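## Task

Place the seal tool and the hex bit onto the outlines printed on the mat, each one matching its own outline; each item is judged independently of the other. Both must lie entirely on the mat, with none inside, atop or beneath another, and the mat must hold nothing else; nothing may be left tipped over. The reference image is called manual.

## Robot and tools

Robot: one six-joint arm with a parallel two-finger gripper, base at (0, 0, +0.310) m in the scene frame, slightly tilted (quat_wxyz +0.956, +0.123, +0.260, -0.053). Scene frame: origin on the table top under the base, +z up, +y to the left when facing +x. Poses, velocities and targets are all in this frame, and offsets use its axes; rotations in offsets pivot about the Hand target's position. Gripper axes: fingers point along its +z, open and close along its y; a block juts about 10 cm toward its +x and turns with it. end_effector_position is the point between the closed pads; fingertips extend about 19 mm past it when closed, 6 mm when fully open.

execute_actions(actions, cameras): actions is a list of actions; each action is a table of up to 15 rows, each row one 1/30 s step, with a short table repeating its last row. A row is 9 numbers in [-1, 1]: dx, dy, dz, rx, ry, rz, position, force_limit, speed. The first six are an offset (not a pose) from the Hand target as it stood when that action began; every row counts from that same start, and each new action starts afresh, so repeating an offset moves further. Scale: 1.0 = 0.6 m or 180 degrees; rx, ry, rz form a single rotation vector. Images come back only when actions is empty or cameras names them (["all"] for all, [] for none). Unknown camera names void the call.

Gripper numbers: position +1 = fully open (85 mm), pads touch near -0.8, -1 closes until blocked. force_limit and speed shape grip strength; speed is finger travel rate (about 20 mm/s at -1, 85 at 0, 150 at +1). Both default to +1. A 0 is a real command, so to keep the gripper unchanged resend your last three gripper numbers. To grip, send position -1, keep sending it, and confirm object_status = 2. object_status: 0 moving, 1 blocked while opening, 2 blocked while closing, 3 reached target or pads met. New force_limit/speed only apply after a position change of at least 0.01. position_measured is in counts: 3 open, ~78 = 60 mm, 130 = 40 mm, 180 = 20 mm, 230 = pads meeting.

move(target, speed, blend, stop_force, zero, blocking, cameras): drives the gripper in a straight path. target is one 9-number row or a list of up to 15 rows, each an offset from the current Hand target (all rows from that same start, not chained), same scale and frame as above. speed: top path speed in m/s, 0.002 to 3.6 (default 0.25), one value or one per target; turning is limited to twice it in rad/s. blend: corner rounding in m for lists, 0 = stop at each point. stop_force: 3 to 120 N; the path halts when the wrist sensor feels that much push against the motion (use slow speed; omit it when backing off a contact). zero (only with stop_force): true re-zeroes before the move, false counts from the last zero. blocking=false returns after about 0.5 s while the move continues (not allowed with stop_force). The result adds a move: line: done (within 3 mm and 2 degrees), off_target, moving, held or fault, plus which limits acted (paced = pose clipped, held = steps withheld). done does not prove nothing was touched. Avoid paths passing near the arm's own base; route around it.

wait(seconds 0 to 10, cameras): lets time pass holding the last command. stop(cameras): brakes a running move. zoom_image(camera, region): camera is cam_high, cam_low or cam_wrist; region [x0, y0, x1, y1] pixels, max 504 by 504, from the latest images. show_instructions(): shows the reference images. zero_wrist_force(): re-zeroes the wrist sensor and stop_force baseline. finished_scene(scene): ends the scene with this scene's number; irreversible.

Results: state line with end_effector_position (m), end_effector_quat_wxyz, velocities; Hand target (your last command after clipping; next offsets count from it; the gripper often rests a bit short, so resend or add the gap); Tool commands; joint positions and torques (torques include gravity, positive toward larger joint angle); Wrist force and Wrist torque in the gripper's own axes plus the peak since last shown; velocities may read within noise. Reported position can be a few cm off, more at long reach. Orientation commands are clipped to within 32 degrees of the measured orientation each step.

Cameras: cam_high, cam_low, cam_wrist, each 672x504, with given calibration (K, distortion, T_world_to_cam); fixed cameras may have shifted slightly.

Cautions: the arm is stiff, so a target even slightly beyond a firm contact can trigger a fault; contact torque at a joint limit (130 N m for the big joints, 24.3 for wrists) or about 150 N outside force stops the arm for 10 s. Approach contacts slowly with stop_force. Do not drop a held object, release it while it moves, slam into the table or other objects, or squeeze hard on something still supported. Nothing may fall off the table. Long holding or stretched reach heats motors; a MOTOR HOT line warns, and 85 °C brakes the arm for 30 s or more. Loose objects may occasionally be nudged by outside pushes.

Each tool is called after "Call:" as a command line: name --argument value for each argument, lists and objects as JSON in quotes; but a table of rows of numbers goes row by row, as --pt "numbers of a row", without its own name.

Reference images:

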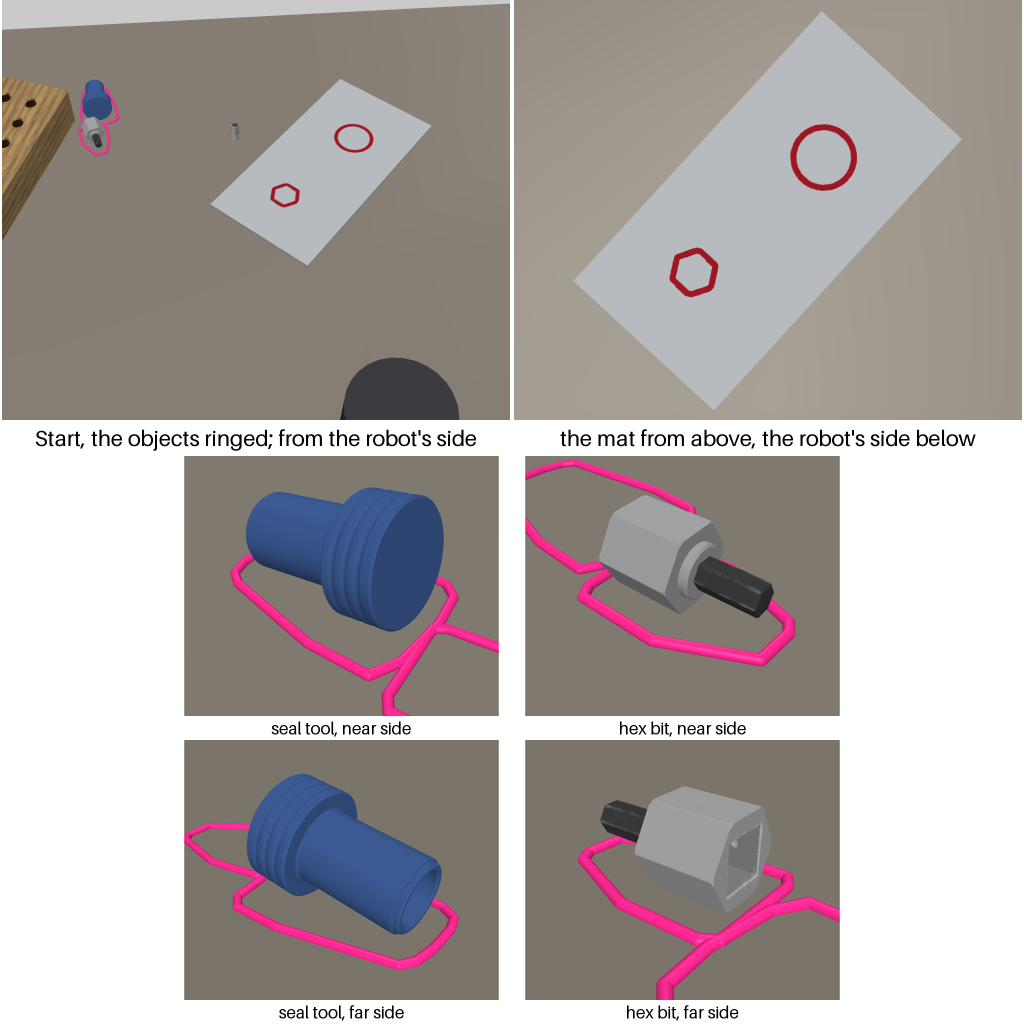

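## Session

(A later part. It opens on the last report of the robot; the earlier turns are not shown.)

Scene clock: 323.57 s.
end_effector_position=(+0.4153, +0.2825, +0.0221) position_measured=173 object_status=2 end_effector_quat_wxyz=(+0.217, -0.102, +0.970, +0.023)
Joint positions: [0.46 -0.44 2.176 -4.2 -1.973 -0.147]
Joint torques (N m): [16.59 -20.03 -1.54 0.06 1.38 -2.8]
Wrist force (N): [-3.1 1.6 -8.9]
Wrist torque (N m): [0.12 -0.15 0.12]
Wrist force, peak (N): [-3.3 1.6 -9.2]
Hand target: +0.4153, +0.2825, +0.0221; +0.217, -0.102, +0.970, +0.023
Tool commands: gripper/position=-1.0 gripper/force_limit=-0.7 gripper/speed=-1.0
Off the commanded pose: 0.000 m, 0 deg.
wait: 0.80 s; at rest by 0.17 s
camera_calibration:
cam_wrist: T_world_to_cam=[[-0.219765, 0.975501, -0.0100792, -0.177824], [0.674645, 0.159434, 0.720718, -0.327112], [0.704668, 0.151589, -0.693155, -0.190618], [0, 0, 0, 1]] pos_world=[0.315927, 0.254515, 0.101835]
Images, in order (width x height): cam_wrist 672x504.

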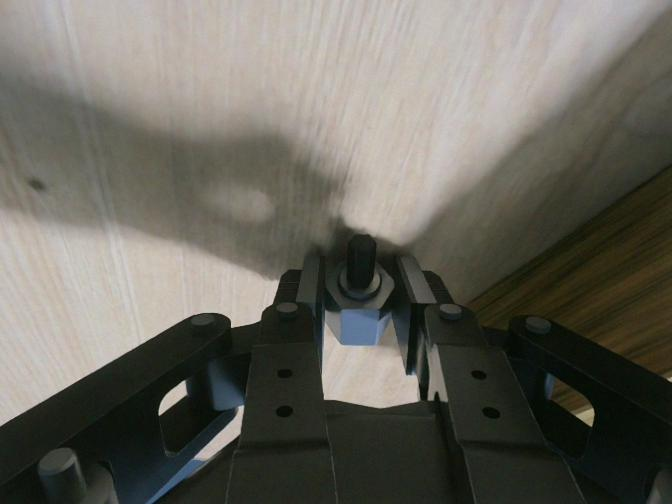

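Call:
move --pt "0 0 0.2 0 0 0 -1 -0.7 -1" --pt "-0.092 -0.171 0.333 -0.0677 0.2413 0.016 -1 -0.7 -1" --pt "-0.1633 -0.3483 0.25 -0.1354 0.4826 0.0319 -1 -0.7 -1" --pt "-0.1633 -0.3483 0.1298 -0.1354 0.4826 0.0319 -1 -0.7 -1" --speed '[0.25, 0.5, 0.5, 0.25]' --blend '[0.04, 0.04, 0.03, 0]' --cameras '["all"]'

Call:
zoom_image --camera "cam_wrist" --region '[250, 220, 470, 420]'

Call:
zoom_image --camera "cam_low" --region '[400, 220, 500, 310]'

Scene clock: 366.37 s.
end_effector_position=(+0.3173, +0.0736, +0.1001) position_measured=173 object_status=2 end_effector_quat_wxyz=(-0.529, -0.141, +0.832, -0.090)
Joint positions: [0.152 -0.999 1.951 -1.824 -2.02 0.121]
Joint torques (N m): [11.74 -25.52 -9.8 -1.87 -1.9 -2.65]
Wrist force (N): [-0.4 1.5 0.3]
Wrist torque (N m): [0.25 0.27 -0.17]
Wrist force, peak (N): [-2.9 2.1 -9.5]
Hand target: +0.3173, +0.0736, +0.1000; -0.529, -0.141, +0.832, -0.090
Off the commanded pose: 0.000 m, 0 deg.
move: done
camera_calibration:
cam_wrist: T_world_to_cam=[[-0.34047, 0.940179, 0.0119483, 0.0440412], [0.67296, 0.252536, -0.695234, -0.148481], [-0.656662, -0.228666, -0.718684, 0.426621], [0, 0, 0, 1]] pos_world=[0.395063, 0.0936439, 0.20285]

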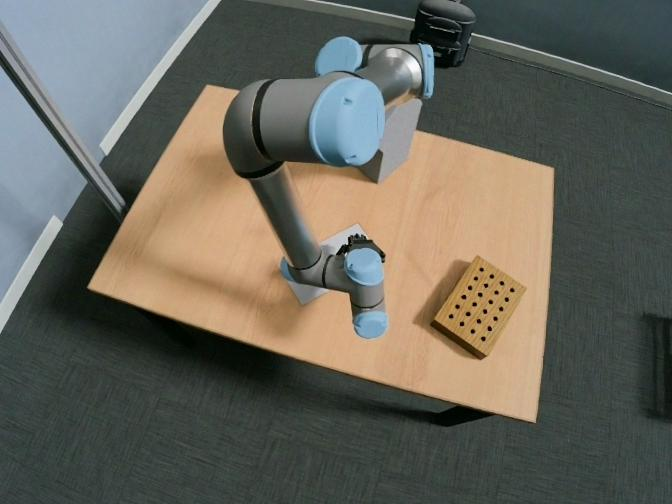

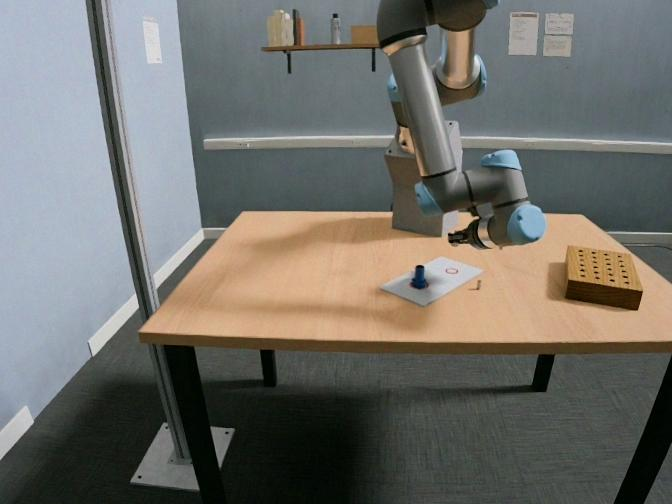

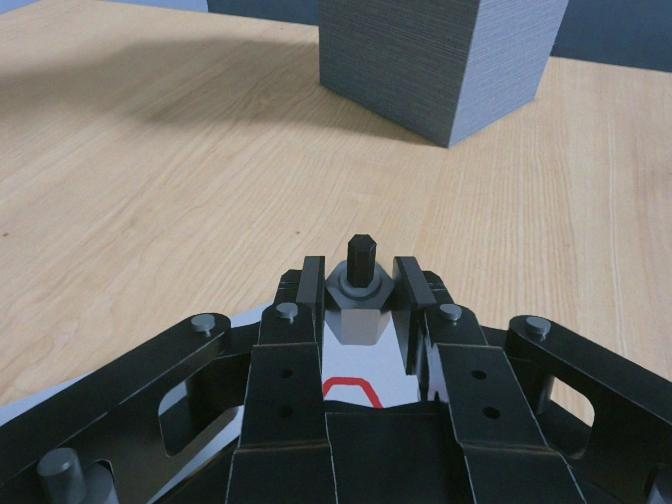

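Scaled by 2.291 from the camera's 672x504 image, which has a finer 960x720 frame.

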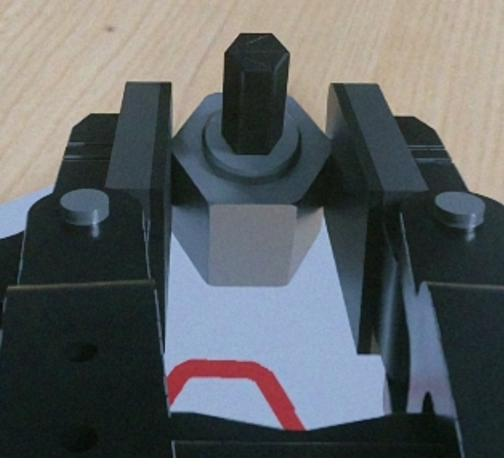

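Scaled by 5.040 from the camera's 672x504 image, which has a finer 960x720 frame.

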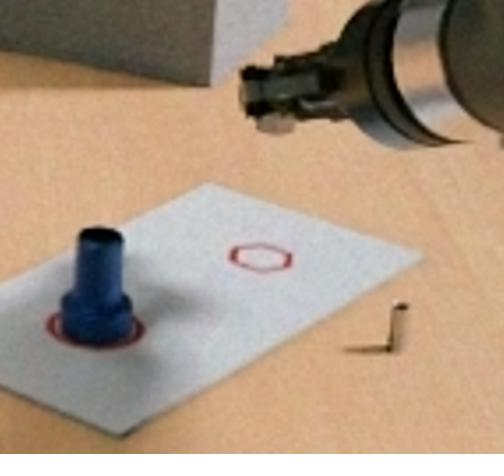

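Call:
move --target '[0, 0, -0.1083, 0, 0, 0, -1, -0.7, -1]' --speed 0.15 --cameras '["cam_wrist", "cam_low"]'

Call:
zoom_image --camera "cam_wrist" --region '[250, 220, 470, 420]'

Call:
zoom_image --camera "cam_low" --region '[420, 235, 490, 300]'

Scene clock: 372.70 s.
end_effector_position=(+0.3173, +0.0736, +0.0351) position_measured=173 object_status=2 end_effector_quat_wxyz=(-0.529, -0.141, +0.832, -0.090)
Joint positions: [0.119 -0.848 1.877 -1.914 -2.041 0.093]
Joint torques (N m): [11.74 -27.4 -7.06 -1.86 -1.95 -2.77]
Wrist force (N): [0.1 1.3 0.6]
Wrist torque (N m): [0.21 0.19 -0.18]
Wrist force, peak (N): [-0.9 1.5 1.3]
Hand target: +0.3173, +0.0736, +0.0350; -0.529, -0.141, +0.832, -0.090
Off the commanded pose: 0.000 m, 0 deg.
move: done
camera_calibration:
cam_wrist: T_world_to_cam=[[-0.34047, 0.940179, 0.0119483, 0.0448178], [0.67296, 0.252536, -0.695234, -0.193672], [-0.656662, -0.228666, -0.718684, 0.379907], [0, 0, 0, 1]] pos_world=[0.395063, 0.0936439, 0.13785]
Images, in order (width x height): cam_low 672x504, cam_wrist 672x504.

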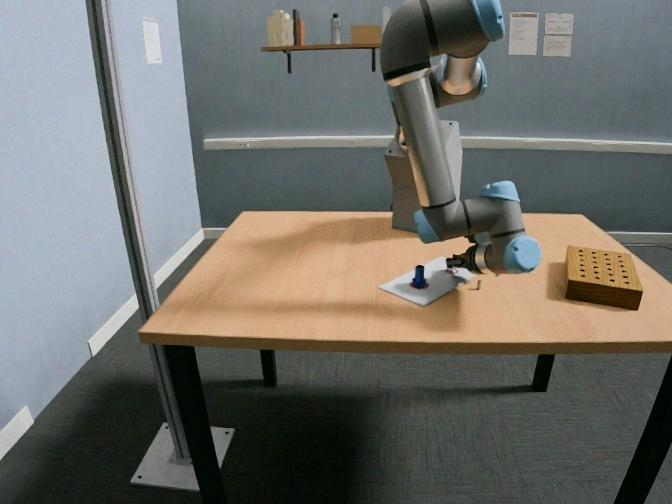

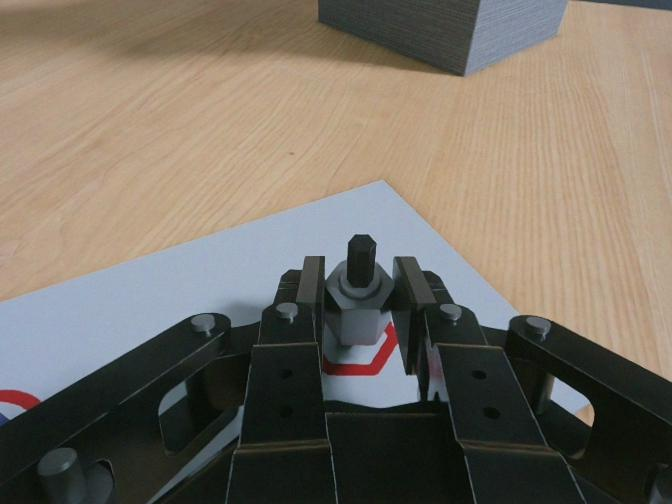

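Scaled by 2.291 from the camera's 672x504 image, which has a finer 960x720 frame.

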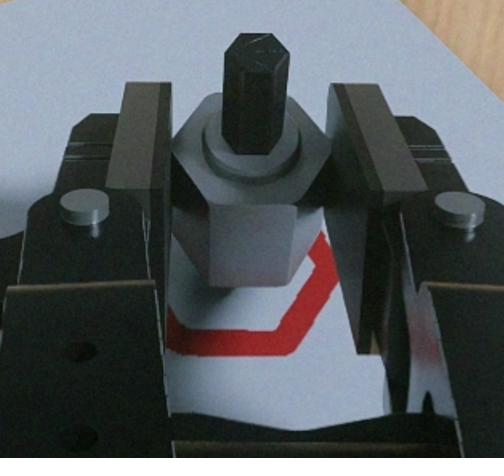

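Scaled by 7.200 from the camera's 672x504 image, which has a finer 960x720 frame.

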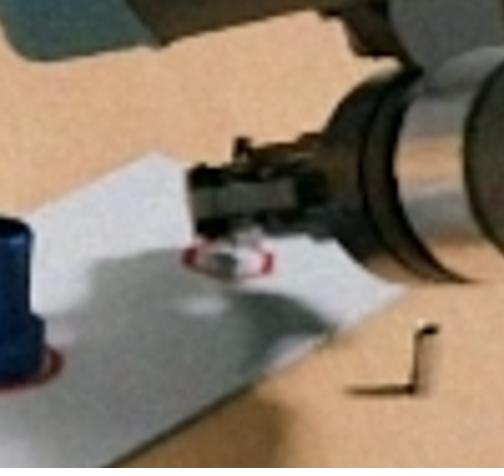

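Call:
move --target '[0.0016, -0.0046, -0.0083, 0, 0, 0, -1, -0.7, -1]' --speed 0.05

Call:
move --target '[0, 0, -0.04, 0, 0, 0, -1, -0.7, -1]' --speed 0.005 --stop_force 4 --cameras '["cam_wrist", "cam_low"]'

Call:
zoom_image --camera "cam_wrist" --region '[300, 220, 440, 410]'

Scene clock: 381.07 s.
end_effector_position=(+0.3182, +0.0709, +0.0302) position_measured=173 object_status=2 end_effector_quat_wxyz=(-0.529, -0.141, +0.832, -0.090)
Joint positions: [0.112 -0.838 1.871 -1.919 -2.046 0.087]
Joint torques (N m): [12.09 -27.19 -7.68 -1.69 -1.94 -2.42]
Wrist force (N): [-0.2 1.6 0.7]
Wrist torque (N m): [0.26 0.23 -0.17]
Wrist force, peak (N): [0.1 1.8 0.5]
Hand target: +0.3183, +0.0708, +0.0300; -0.529, -0.141, +0.832, -0.090
Off the commanded pose: 0.000 m, 0 deg.
move: done

Scene clock: 382.93 s.
end_effector_position=(+0.3183, +0.0708, +0.0265) position_measured=173 object_status=2 end_effector_quat_wxyz=(-0.529, -0.141, +0.832, -0.090)
Joint positions: [0.11 -0.83 1.866 -1.923 -2.047 0.085]
Joint torques (N m): [26.96 -49.97 5.89 2.56 1.72 1.97]
Wrist force (N): [4.3 1.6 -1.0]
Wrist torque (N m): [0.18 0.16 -0.19]
Wrist force, peak (N): [5.5 1.3 -2.6]
Hand target: +0.3183, +0.0708, +0.0265; -0.529, -0.141, +0.832, -0.090 (not the last commanded pose)
Off the commanded pose: 0.020 m, 0 deg.
move: contact
camera_calibration:
cam_wrist: T_world_to_cam=[[-0.340594, 0.940134, 0.0119948, 0.0478126], [0.672856, 0.252635, -0.695299, -0.199534], [-0.656704, -0.228744, -0.718621, 0.373715], [0, 0, 0, 1]] pos_world=[0.395962, 0.0909442, 0.12925]
Images, in order (width x height): cam_low 672x504, cam_wrist 672x504.

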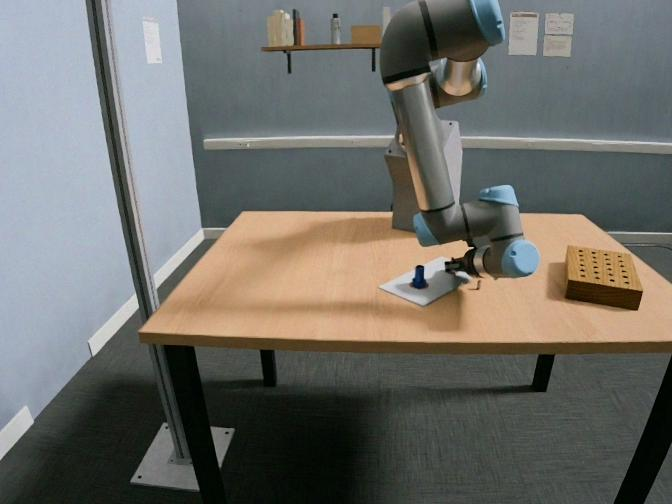

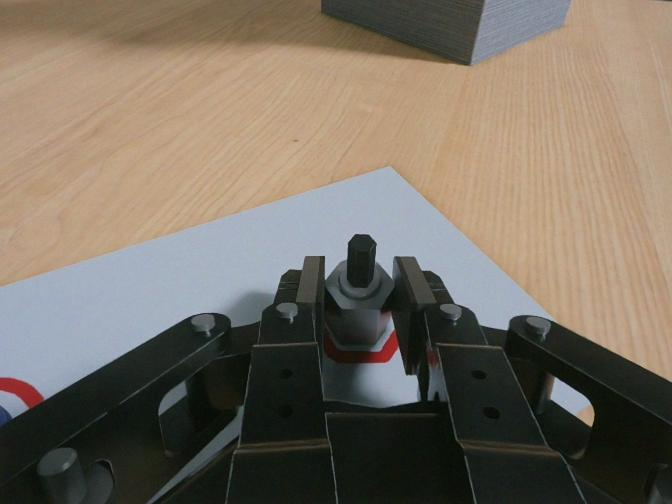

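Scaled by 2.653 from the camera's 672x504 image, which has a finer 960x720 frame.

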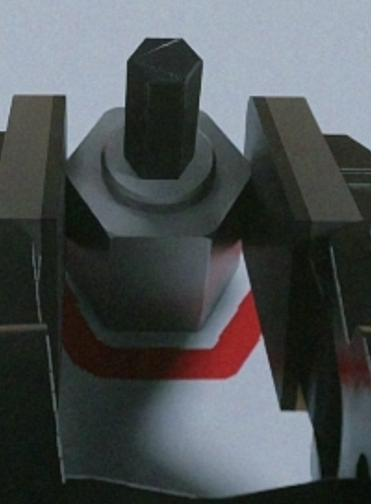

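Call:
zoom_image --camera "cam_wrist" --region '[318, 300, 402, 372]'

Scaled by 6.000 from the camera's 672x504 image, which has a finer 960x720 frame.

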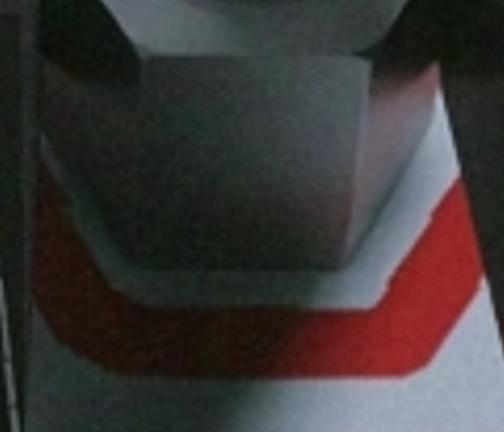

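Call:
move --pt "0 0 0.005 0 0 0 -1 -0.7 -1" --pt "0.00157 0.00258 0.005 0 0 0 -1 -0.7 -1" --speed 0.03

Call:
move --target '[0, 0, -0.02, 0, 0, 0, -1, -0.7, -1]' --speed 0.004 --stop_force 4 --cameras '["cam_wrist"]'

Call:
zoom_image --camera "cam_wrist" --region '[318, 300, 402, 372]'

Scene clock: 407.97 s.
end_effector_position=(+0.3192, +0.0723, +0.0295) position_measured=173 object_status=2 end_effector_quat_wxyz=(-0.529, -0.141, +0.832, -0.090)
Joint positions: [0.114 -0.836 1.866 -1.916 -2.044 0.089]
Joint torques (N m): [30.03 -28.46 -7.86 3.39 2.74 2.77]
Wrist force (N): [-0.2 1.4 0.4]
Wrist torque (N m): [0.22 0.23 -0.36]
Wrist force, peak (N): [4.4 2.0 -1.2]
Hand target: +0.3192, +0.0723, +0.0295; -0.529, -0.141, +0.832, -0.090
Off the commanded pose: 0.000 m, 0 deg.
move: done

Scene clock: 409.93 s.
end_effector_position=(+0.3192, +0.0723, +0.0265) position_measured=173 object_status=2 end_effector_quat_wxyz=(-0.529, -0.141, +0.832, -0.090)
Joint positions: [0.113 -0.829 1.862 -1.92 -2.045 0.088]
Joint torques (N m): [25.79 -50.06 6.53 2.39 1.26 1.74]
Wrist force (N): [4.1 1.7 -1.3]
Wrist torque (N m): [0.19 0.18 -0.18]
Wrist force, peak (N): [5.2 1.3 -2.1]
Hand target: +0.3192, +0.0723, +0.0265; -0.529, -0.141, +0.832, -0.090 (not the last commanded pose)
Off the commanded pose: 0.009 m, 0 deg.
move: contact
camera_calibration:
cam_wrist: T_world_to_cam=[[-0.340594, 0.940134, 0.0119948, 0.046743], [0.672856, 0.252635, -0.695299, -0.200586], [-0.656704, -0.228744, -0.718621, 0.374715], [0, 0, 0, 1]] pos_world=[0.396962, 0.0924442, 0.12925]
Images, in order (width x height): cam_wrist 672x504.

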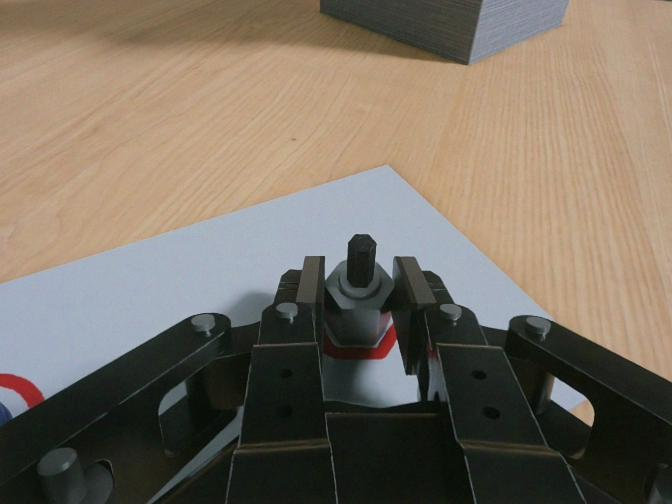

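Scaled by 6.000 from the camera's 672x504 image, which has a finer 960x720 frame.

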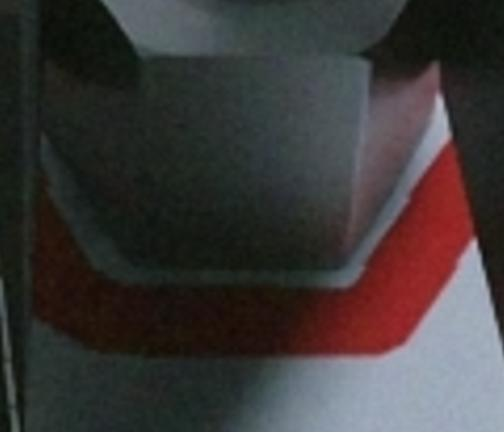

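Call:
move --target '[0, 0, 0, 0, 0, 0, 0.1, -1, -0.7]' --speed 0.1 --cameras '["cam_wrist"]'

Call:
move --pt "0.11 0.0385 0.0543 0 0 0 0.1 -1 -0.7" --pt "0.13 0.045 0.3 0 0 0 0.1 -1 -0.7" --speed '[0.12, 0.3]' --blend '[0.02, 0]' --cameras '["all"]'

Call:
zoom_image --camera "cam_wrist" --region '[200, 200, 480, 420]'

Call:
zoom_image --camera "cam_low" --region '[400, 235, 490, 305]'

Scene clock: 420.03 s.
end_effector_position=(+0.3192, +0.0723, +0.0265) position_measured=117 object_status=0 end_effector_quat_wxyz=(-0.529, -0.141, +0.832, -0.090)
Joint positions: [0.113 -0.829 1.862 -1.92 -2.045 0.088]
Joint torques (N m): [27.84 -49.96 5.31 2.48 1.84 2.07]
Wrist force (N): [0.4 1.5 0.3]
Wrist torque (N m): [0.24 0.23 -0.18]
Wrist force, peak (N): [4.1 2.2 -1.4]
Hand target: +0.3192, +0.0723, +0.0265; -0.529, -0.141, +0.832, -0.090
Off the commanded pose: 0.000 m, 0 deg.
move: done
camera_calibration:
cam_wrist: T_world_to_cam=[[-0.340469, 0.940179, 0.0119958, 0.0466893], [0.672905, 0.252552, -0.695282, -0.2006], [-0.656719, -0.22865, -0.718637, 0.374714], [0, 0, 0, 1]] pos_world=[0.396963, 0.0924439, 0.12925]
Images, in order (width x height): cam_wrist 672x504.

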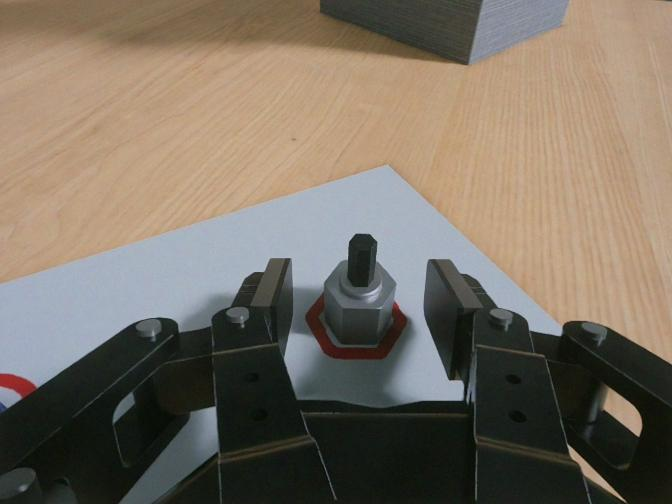

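Scene clock: 421.87 s.
end_effector_position=(+0.3972, +0.0993, +0.2064) position_measured=117 object_status=3 end_effector_quat_wxyz=(-0.529, -0.141, +0.832, -0.090)
Joint positions: [0.253 -1.14 1.752 -1.45 -1.954 0.205]
Joint torques (N m): [29.15 -53.36 -15.39 3.46 2.83 2.67]
Wrist force (N): [0.2 1.5 -0.2]
Wrist torque (N m): [0.25 0.25 -0.35]
Wrist force, peak (N): [2.3 1.4 -0.7]
Hand target: +0.3972, +0.0993, +0.2065; -0.529, -0.141, +0.832, -0.090
Off the commanded pose: 0.000 m, 0 deg.
move: done
camera_calibration:
cam_wrist: T_world_to_cam=[[-0.340469, 0.940179, 0.0119958, 0.0457031], [0.672905, 0.252552, -0.695282, -0.134824], [-0.656719, -0.22865, -0.718637, 0.561395], [0, 0, 0, 1]] pos_world=[0.474963, 0.119444, 0.30915]

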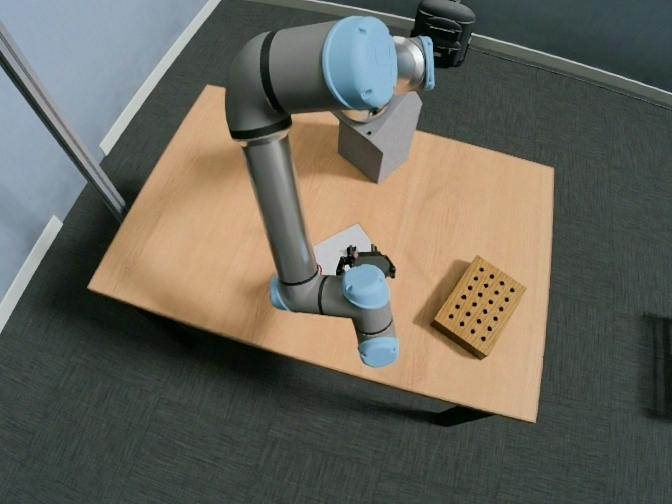

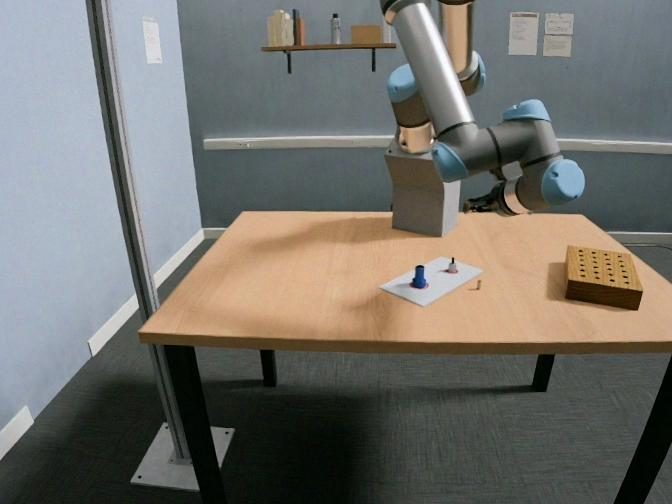

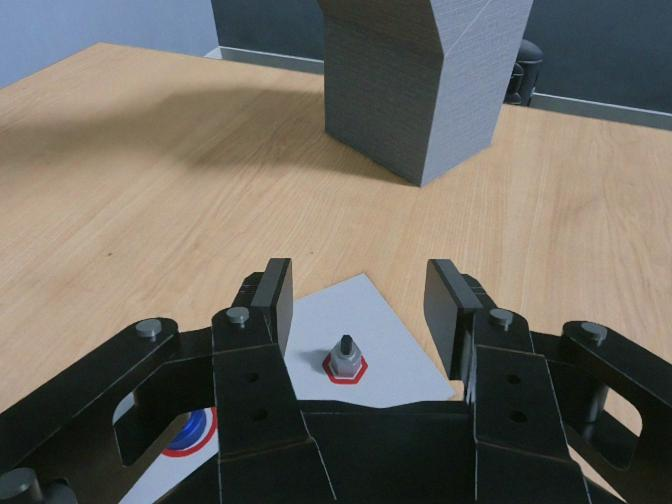

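Scaled by 1.800 from the camera's 672x504 image, which has a finer 960x720 frame.

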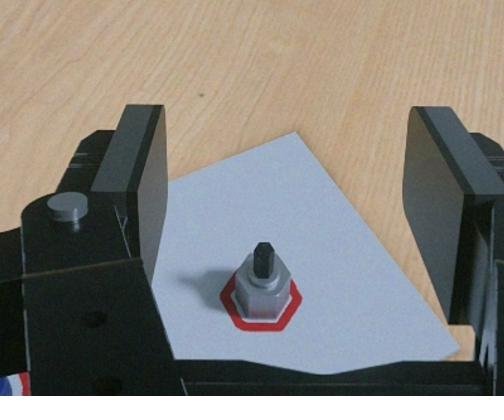

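Scaled by 5.600 from the camera's 672x504 image, which has a finer 960x720 frame.

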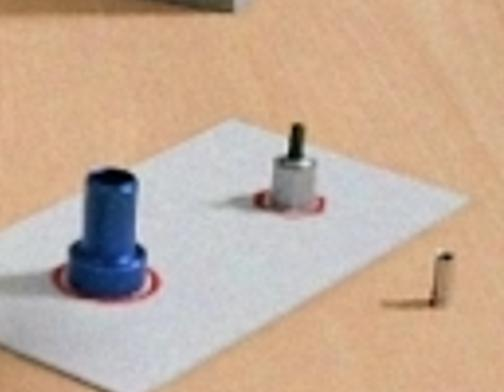

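Call:
finished_scene --scene 2

The scene is finished: the task was done.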